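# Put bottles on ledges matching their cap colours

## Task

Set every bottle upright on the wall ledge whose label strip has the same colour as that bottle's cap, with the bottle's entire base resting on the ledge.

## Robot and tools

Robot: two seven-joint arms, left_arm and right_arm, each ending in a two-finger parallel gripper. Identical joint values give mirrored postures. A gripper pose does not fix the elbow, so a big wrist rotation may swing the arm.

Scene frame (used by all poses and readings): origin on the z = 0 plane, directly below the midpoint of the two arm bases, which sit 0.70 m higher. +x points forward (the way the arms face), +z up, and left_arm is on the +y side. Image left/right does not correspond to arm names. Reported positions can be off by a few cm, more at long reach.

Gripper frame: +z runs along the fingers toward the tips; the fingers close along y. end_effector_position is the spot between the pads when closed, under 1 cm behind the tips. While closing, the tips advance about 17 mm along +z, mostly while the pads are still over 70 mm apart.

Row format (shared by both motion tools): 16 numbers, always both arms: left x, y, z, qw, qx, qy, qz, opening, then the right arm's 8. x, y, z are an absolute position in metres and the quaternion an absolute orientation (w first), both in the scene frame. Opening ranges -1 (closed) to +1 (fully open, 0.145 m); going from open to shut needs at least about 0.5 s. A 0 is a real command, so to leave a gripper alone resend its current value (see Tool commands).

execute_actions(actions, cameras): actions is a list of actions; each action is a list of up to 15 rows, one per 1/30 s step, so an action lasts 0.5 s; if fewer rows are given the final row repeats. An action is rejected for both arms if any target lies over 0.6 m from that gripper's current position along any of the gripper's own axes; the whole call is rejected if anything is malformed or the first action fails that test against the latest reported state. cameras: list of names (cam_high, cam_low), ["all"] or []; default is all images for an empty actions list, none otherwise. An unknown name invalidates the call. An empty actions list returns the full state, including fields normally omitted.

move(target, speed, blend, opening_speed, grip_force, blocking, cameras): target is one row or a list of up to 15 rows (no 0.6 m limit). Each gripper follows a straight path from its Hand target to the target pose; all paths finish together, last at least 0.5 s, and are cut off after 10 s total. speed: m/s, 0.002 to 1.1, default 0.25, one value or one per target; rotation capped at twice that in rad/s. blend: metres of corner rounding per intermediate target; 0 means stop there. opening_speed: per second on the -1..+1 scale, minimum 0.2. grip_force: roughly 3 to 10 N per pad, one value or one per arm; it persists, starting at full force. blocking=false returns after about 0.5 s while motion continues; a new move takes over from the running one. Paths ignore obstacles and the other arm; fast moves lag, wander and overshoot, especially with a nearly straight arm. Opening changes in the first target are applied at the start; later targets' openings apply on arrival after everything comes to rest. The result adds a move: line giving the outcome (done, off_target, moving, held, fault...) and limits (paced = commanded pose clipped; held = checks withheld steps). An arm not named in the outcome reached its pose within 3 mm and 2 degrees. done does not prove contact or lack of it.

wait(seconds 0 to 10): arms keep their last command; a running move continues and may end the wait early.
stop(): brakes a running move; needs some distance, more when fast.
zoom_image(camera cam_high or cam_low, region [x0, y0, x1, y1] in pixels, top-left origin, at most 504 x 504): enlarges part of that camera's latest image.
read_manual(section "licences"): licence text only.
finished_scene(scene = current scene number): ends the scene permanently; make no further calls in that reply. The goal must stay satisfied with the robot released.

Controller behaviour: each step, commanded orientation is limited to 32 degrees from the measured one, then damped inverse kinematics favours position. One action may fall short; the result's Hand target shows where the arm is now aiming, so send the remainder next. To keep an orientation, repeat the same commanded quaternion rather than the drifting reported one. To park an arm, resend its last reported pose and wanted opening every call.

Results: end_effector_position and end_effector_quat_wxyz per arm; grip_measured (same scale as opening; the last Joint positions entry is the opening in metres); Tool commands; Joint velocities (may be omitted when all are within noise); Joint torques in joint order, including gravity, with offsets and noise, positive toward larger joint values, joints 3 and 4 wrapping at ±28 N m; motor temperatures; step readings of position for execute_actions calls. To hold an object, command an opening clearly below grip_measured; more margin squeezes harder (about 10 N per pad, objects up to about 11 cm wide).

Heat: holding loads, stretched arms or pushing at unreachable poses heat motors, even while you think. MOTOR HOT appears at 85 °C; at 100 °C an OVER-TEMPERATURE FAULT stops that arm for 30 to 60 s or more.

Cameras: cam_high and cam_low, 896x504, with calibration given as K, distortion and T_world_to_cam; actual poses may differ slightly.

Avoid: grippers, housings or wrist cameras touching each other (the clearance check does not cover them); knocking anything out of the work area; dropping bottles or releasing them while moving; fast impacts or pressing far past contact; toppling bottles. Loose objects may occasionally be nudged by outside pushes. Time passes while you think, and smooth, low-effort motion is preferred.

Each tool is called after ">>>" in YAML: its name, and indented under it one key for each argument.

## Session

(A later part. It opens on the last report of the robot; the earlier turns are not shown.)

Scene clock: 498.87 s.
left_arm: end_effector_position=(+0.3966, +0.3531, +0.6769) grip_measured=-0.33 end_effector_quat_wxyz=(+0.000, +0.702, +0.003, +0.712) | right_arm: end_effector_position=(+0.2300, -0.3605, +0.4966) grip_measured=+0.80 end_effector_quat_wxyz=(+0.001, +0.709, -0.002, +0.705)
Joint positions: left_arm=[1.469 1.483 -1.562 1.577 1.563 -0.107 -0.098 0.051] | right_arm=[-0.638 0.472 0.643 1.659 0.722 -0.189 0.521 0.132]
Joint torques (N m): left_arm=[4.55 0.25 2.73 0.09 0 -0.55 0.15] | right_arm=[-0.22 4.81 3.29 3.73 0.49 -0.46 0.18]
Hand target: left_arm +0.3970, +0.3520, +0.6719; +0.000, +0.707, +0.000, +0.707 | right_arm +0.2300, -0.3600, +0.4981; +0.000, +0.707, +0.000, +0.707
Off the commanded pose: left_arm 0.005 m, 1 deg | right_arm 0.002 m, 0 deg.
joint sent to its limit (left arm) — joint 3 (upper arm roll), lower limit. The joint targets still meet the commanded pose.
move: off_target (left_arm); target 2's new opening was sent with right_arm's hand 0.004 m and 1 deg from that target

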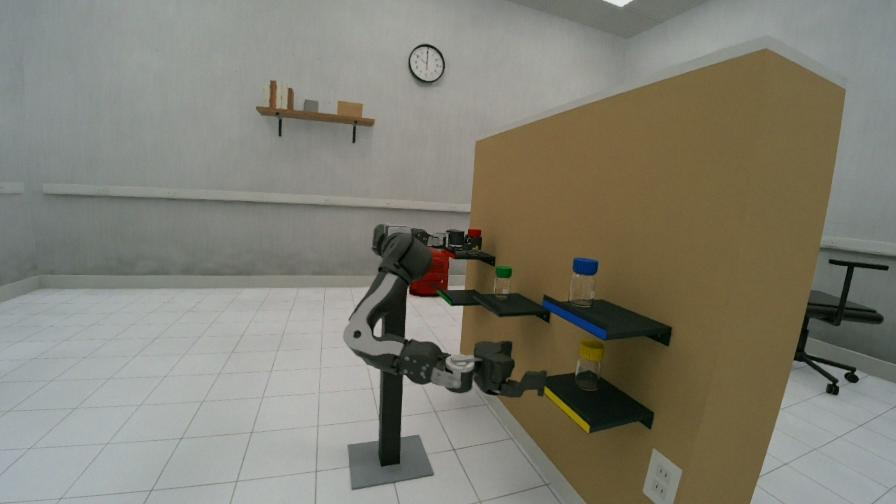

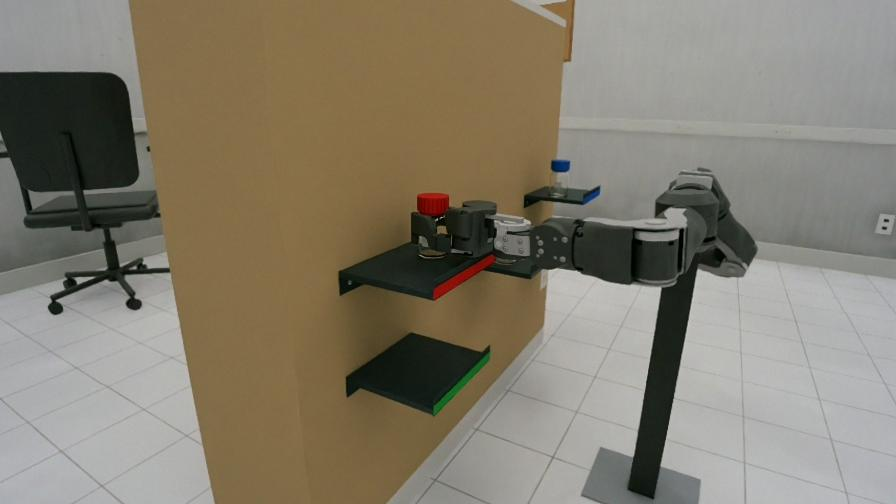

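>>> move:
  target:
    - [0.397,0.352,0.676,0,0.7071,0,0.7071,0.8,0.23,-0.36,0.498,0,0.7071,0,0.7071,0.8]
    - [0.22,0.34,0.685,0,0.7071,0,0.7071,0.8,0.23,-0.36,0.498,0,0.7071,0,0.7071,0.8]
    - [0.22,0.3,0.47,0,0.7071,0,0.7071,0.8,0.23,-0.36,0.498,0,0.7071,0,0.7071,0.8]
    - [0.23,0.15,0.5,0,0.7071,0,0.7071,0.8,0.23,-0.36,0.498,0,0.7071,0,0.7071,0.8]
    - [0.27,0.04,0.59,0,0.7071,0,0.7071,0.8,0.23,-0.36,0.498,0,0.7071,0,0.7071,0.8]
  speed: 0.2
  blend: [0,0.02,0.03,0.03,0]
  opening_speed: 1
  cameras: ["all"]

>>> zoom_image:
  camera: "cam_high"
  region: [420, 220, 570, 370]

>>> zoom_image:
  camera: "cam_low"
  region: [380, 160, 630, 360]

Scene clock: 517.10 s.
left_arm: end_effector_position=(+0.2694, +0.0391, +0.5920) grip_measured=+0.80 end_effector_quat_wxyz=(+0.004, +0.705, -0.001, +0.709) | right_arm: end_effector_position=(+0.2300, -0.3605, +0.4966) grip_measured=+0.80 end_effector_quat_wxyz=(+0.001, +0.709, -0.002, +0.705)
Joint positions: left_arm=[0.334 0.373 -1.17 2.252 0.492 0.413 -1.363 0.132] | right_arm=[-0.638 0.472 0.643 1.659 0.722 -0.189 0.521 0.132]
Joint torques (N m): left_arm=[3.52 -0.83 1.28 3.3 -0.29 -0.11 -0.01] | right_arm=[-0.33 4.79 3.36 3.64 0.48 -0.48 0.16]
Hand target: left_arm +0.2700, +0.0400, +0.5899; +0.000, +0.707, +0.000, +0.707 | right_arm +0.2300, -0.3600, +0.4981; +0.000, +0.707, +0.000, +0.707
Off the commanded pose: left_arm 0.002 m, 1 deg | right_arm 0.002 m, 0 deg.
move: done

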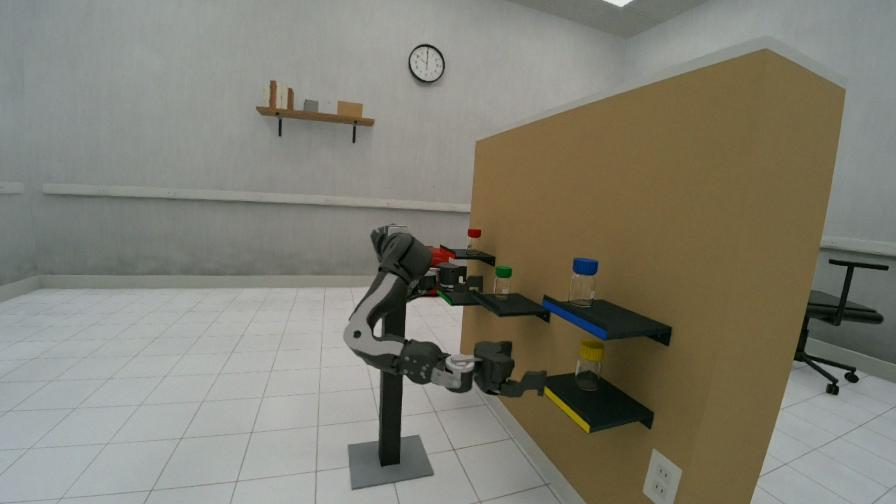

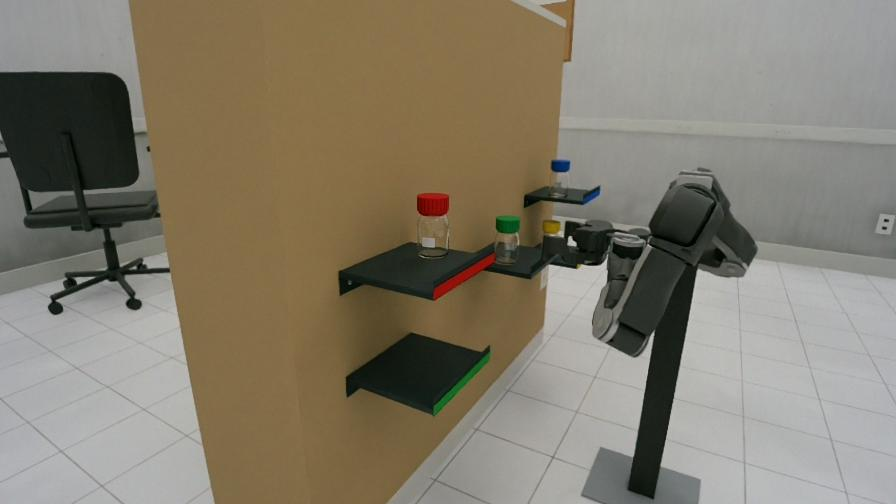

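Scaled by 3.360 from the camera's 896x504 image, which has a finer 1280x720 frame.

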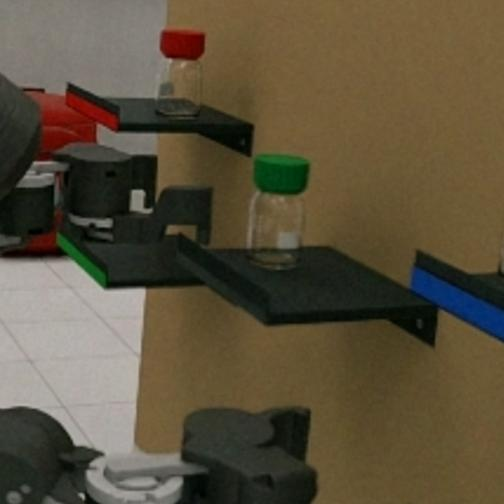

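Scaled by 2.016 from the camera's 896x504 image, which has a finer 1280x720 frame.

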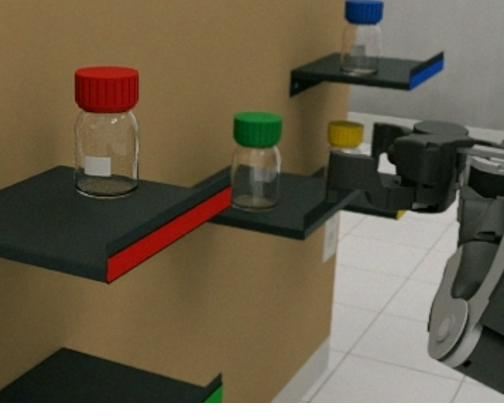

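>>> move:
  target:
    - [0.395,0.036,0.582,0,0.7071,0,0.7071,0.8,0.23,-0.36,0.498,0,0.7071,0,0.7071,0.8]
    - [0.395,0.036,0.582,0,0.7071,0,0.7071,-0.8,0.23,-0.36,0.498,0,0.7071,0,0.7071,0.8]
  speed: 0.12
  opening_speed: 0.9
  cameras: ["all"]

>>> zoom_image:
  camera: "cam_high"
  region: [420, 220, 570, 370]

>>> zoom_image:
  camera: "cam_low"
  region: [380, 160, 630, 360]

Scene clock: 530.60 s.
left_arm: end_effector_position=(+0.3949, +0.0368, +0.5835) grip_measured=-0.53 end_effector_quat_wxyz=(-0.001, +0.706, +0.001, +0.708) | right_arm: end_effector_position=(+0.2300, -0.3605, +0.4966) grip_measured=+0.80 end_effector_quat_wxyz=(+0.001, +0.709, -0.002, +0.705)
Joint positions: left_arm=[0.652 0.296 -1.001 1.727 0.713 0.248 -1.054 0.035] | right_arm=[-0.638 0.472 0.643 1.659 0.722 -0.189 0.521 0.132]
Joint torques (N m): left_arm=[7.56 -0.88 1.73 3.51 -0.28 -0.42 0.19] | right_arm=[-0.3 4.79 3.33 3.69 0.48 -0.45 0.15]
Hand target: left_arm +0.3950, +0.0361, +0.5819; +0.000, +0.707, +0.000, +0.707 | right_arm +0.2300, -0.3600, +0.4981; +0.000, +0.707, +0.000, +0.707
Off the commanded pose: left_arm 0.002 m, 0 deg | right_arm 0.002 m, 0 deg.
move: done

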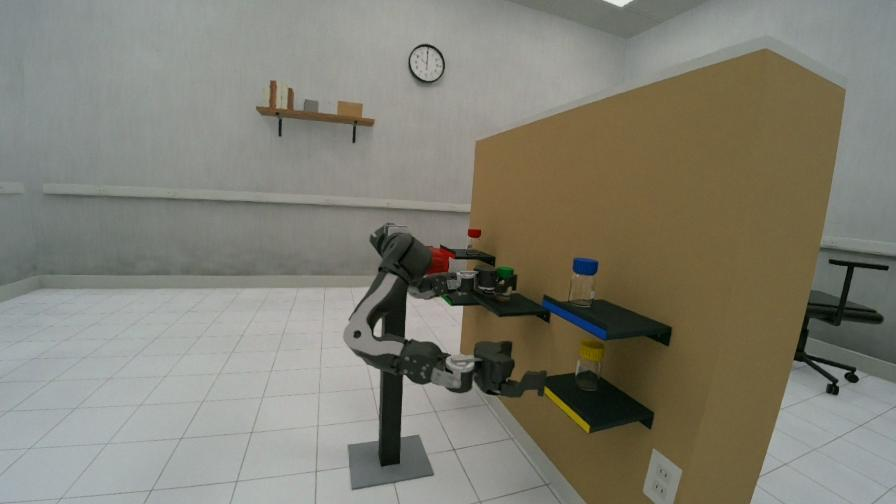

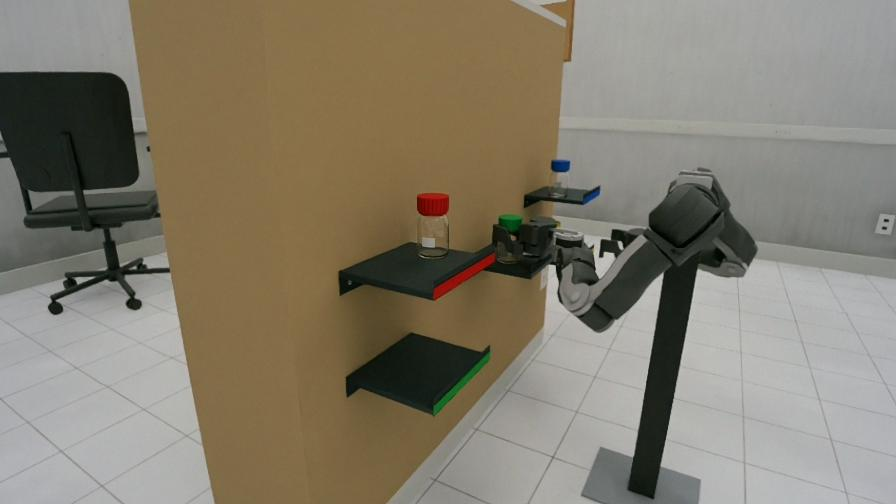

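Scaled by 3.360 from the camera's 896x504 image, which has a finer 1280x720 frame.

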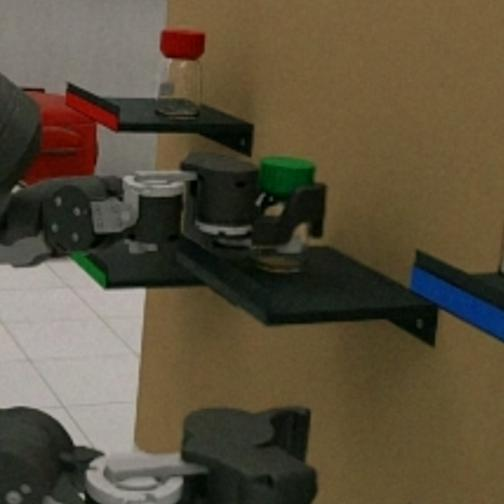

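Scaled by 2.016 from the camera's 896x504 image, which has a finer 1280x720 frame.

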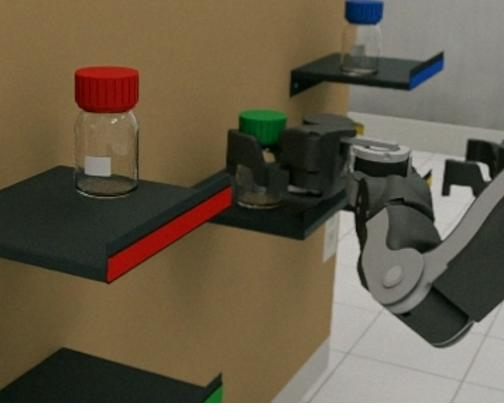

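>>> move:
  target:
    - [0.395,0.036,0.617,0,0.7071,0,0.7071,-0.8,0.23,-0.36,0.498,0,0.7071,0,0.7071,0.8]
    - [0.25,0.05,0.61,0,0.7071,0,0.7071,-0.8,0.23,-0.36,0.498,0,0.7071,0,0.7071,0.8]
    - [0.22,0.16,0.53,0,0.7071,0,0.7071,-0.8,0.23,-0.36,0.498,0,0.7071,0,0.7071,0.8]
    - [0.23,0.34,0.525,0,0.7071,0,0.7071,-0.8,0.23,-0.36,0.498,0,0.7071,0,0.7071,0.8]
    - [0.395,0.352,0.53,0,0.7071,0,0.7071,-0.8,0.23,-0.36,0.498,0,0.7071,0,0.7071,0.8]
    - [0.395,0.352,0.503,0,0.7071,0,0.7071,-0.8,0.23,-0.36,0.498,0,0.7071,0,0.7071,0.8]
  speed: [0.15,0.2,0.2,0.2,0.12,0.07]
  blend: [0.01,0.03,0.03,0.02,0.005,0]
  cameras: ["all"]

>>> zoom_image:
  camera: "cam_low"
  region: [330, 240, 530, 440]

Scene clock: 548.80 s.
left_arm: end_effector_position=(+0.3942, +0.3529, +0.5005) grip_measured=-0.53 end_effector_quat_wxyz=(-0.002, +0.712, +0.000, +0.703) | right_arm: end_effector_position=(+0.2300, -0.3605, +0.4966) grip_measured=+0.80 end_effector_quat_wxyz=(+0.001, +0.709, -0.002, +0.705)
Joint positions: left_arm=[0.804 1.17 -1.468 1.189 1.513 -0.659 -0.028 0.035] | right_arm=[-0.638 0.472 0.643 1.659 0.722 -0.189 0.521 0.132]
Joint torques (N m): left_arm=[6.84 4.65 3.17 0.44 0.17 -0.95 0.23] | right_arm=[-0.25 4.92 3.22 3.7 0.47 -0.47 0.15]
Hand target: left_arm +0.3950, +0.3519, +0.5029; +0.000, +0.707, +0.000, +0.707 | right_arm +0.2300, -0.3600, +0.4981; +0.000, +0.707, +0.000, +0.707
Off the commanded pose: left_arm 0.003 m, 1 deg | right_arm 0.002 m, 0 deg.
move: done

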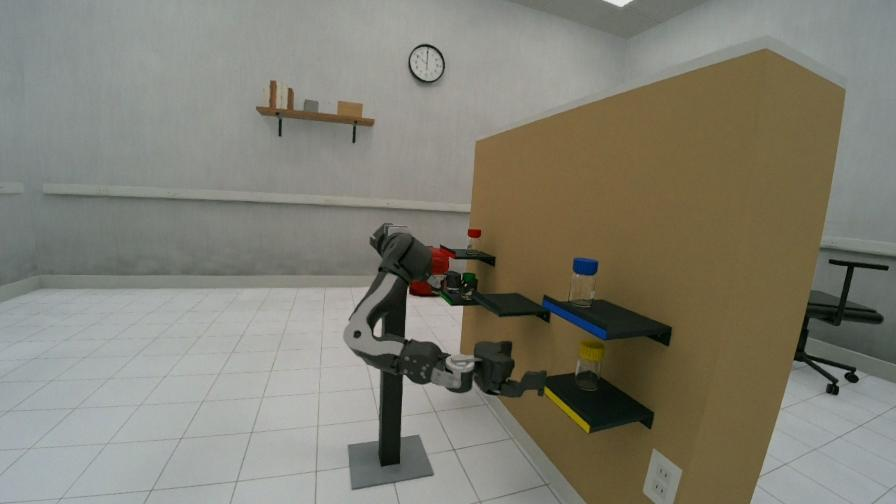

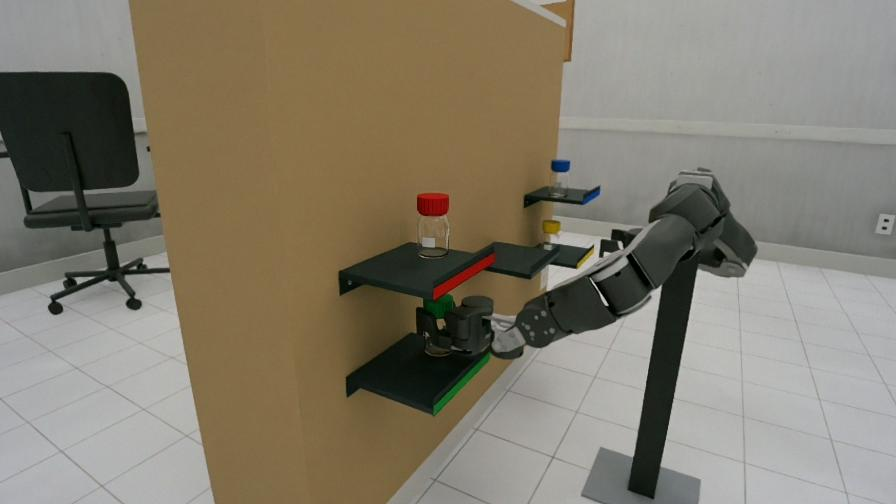

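Scaled by 2.520 from the camera's 896x504 image, which has a finer 1280x720 frame.

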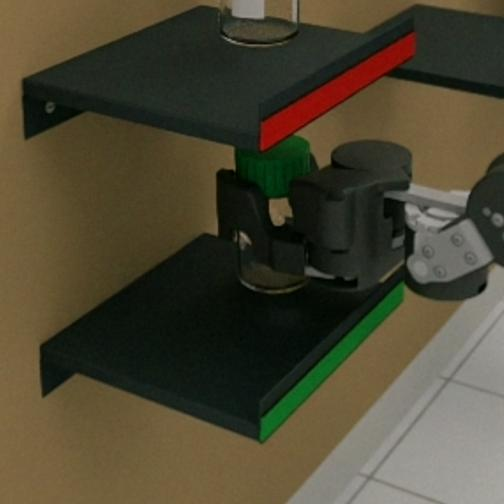

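Go down until contact.

>>> move:
  target: [0.395,0.352,0.488,0,0.7071,0,0.7071,-0.8,0.23,-0.36,0.498,0,0.7071,0,0.7071,0.8]
  speed: 0.04
  cameras: ["cam_low"]

>>> zoom_image:
  camera: "cam_low"
  region: [330, 240, 530, 440]

Scene clock: 557.93 s.
left_arm: end_effector_position=(+0.3963, +0.3548, +0.4949) grip_measured=-0.53 end_effector_quat_wxyz=(-0.004, +0.700, +0.002, +0.714) | right_arm: end_effector_position=(+0.2300, -0.3605, +0.4966) grip_measured=+0.80 end_effector_quat_wxyz=(+0.001, +0.709, -0.002, +0.705)
Joint positions: left_arm=[0.784 1.126 -1.468 1.121 1.529 -0.714 -0.001 0.035] | right_arm=[-0.638 0.472 0.643 1.659 0.722 -0.189 0.521 0.132]
Joint torques (N m): left_arm=[5.18 3.86 1.39 0.18 0.19 -0.4 0.2] | right_arm=[-0.25 4.89 3.36 3.67 0.44 -0.45 0.16]
Hand target: left_arm +0.3949, +0.3521, +0.4880; +0.000, +0.707, +0.000, +0.707 | right_arm +0.2300, -0.3600, +0.4981; +0.000, +0.707, +0.000, +0.707
Off the commanded pose: left_arm 0.008 m, 1 deg | right_arm 0.002 m, 0 deg.
move: off_target (left_arm)
Images, in order (width x height): cam_low 896x504.

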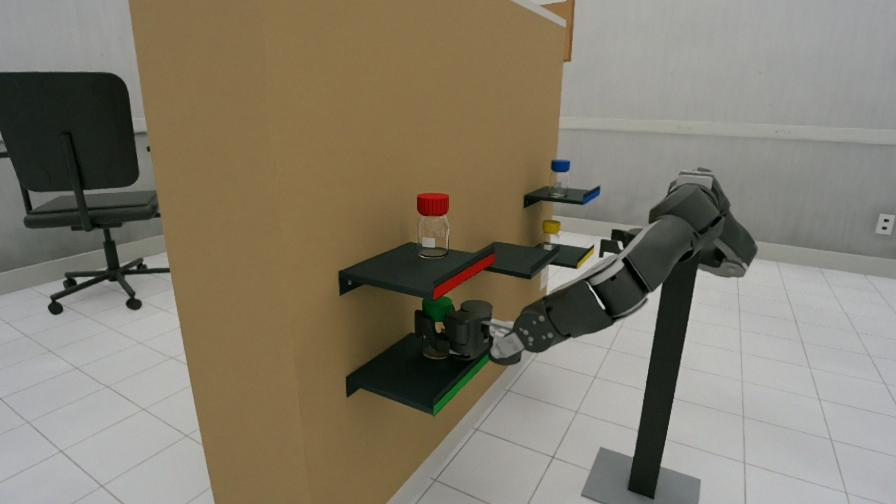

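Scaled by 2.520 from the camera's 896x504 image, which has a finer 1280x720 frame.

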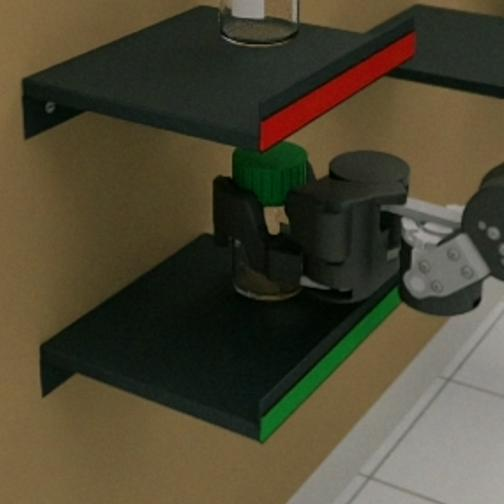

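>>> move:
  target:
    - [0.395,0.353,0.491,0,0.7071,0,0.7071,0.7,0.23,-0.36,0.498,0,0.7071,0,0.7071,0.8]
    - [0.23,0.345,0.50,0,0.7071,0,0.7071,0.7,0.21,-0.35,0.498,0,0.7071,0,0.7071,0.8]
  speed: 0.12
  opening_speed: 1
  cameras: ["all"]

Scene clock: 567.70 s.
left_arm: end_effector_position=(+0.2300, +0.3459, +0.4998) grip_measured=+0.70 end_effector_quat_wxyz=(-0.002, +0.707, +0.002, +0.707) | right_arm: end_effector_position=(+0.2103, -0.3496, +0.4961) grip_measured=+0.80 end_effector_quat_wxyz=(-0.001, +0.709, -0.001, +0.705)
Joint positions: left_arm=[-1.101 1.121 0.269 1.732 1.108 -0.789 -0.047 0.125] | right_arm=[-0.741 0.431 0.655 1.725 0.741 -0.236 0.521 0.132]
Joint torques (N m): left_arm=[0.7 3.02 2.39 2.36 0.06 -0.6 0.24] | right_arm=[-0.8 3.78 3.7 3.77 0.49 -0.46 0.08]
Hand target: left_arm +0.2301, +0.3449, +0.5001; +0.000, +0.707, +0.000, +0.707 | right_arm +0.2100, -0.3500, +0.4980; +0.000, +0.707, +0.000, +0.707
Off the commanded pose: left_arm 0.001 m, 0 deg | right_arm 0.002 m, 0 deg.
joint read past its limit (left arm) — joint 6 (wrist pitch), lower limit.
joint sent to its limit (left arm) — joint 6 (wrist pitch), lower limit. The joint targets still meet the commanded pose.
move: done

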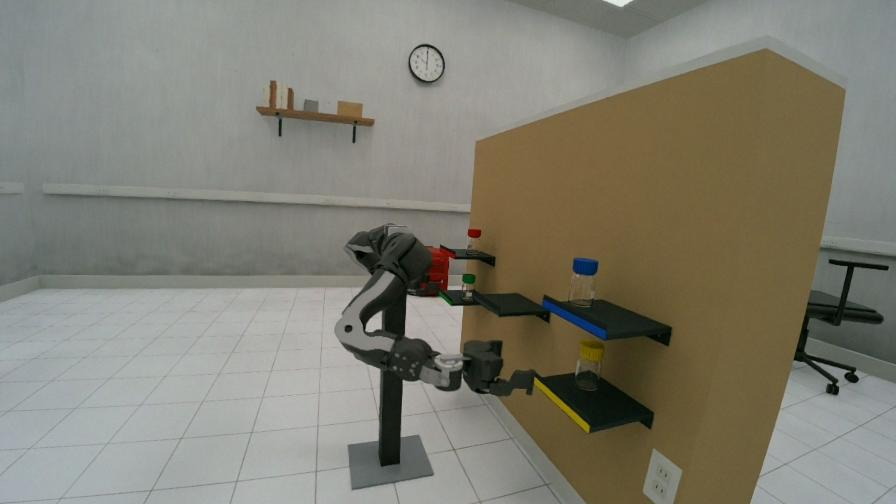

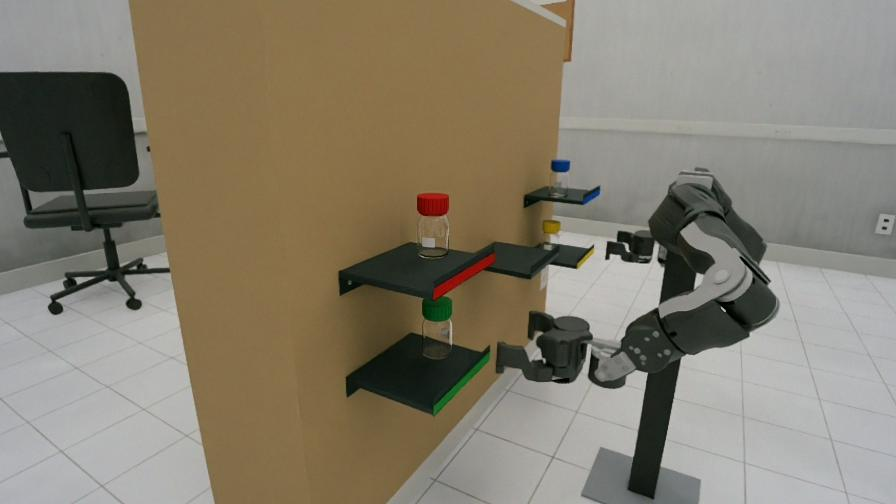

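All bottles standing on the matching ledges.

>>> finished_scene:
  scene: 2

The scene is finished: the task was done.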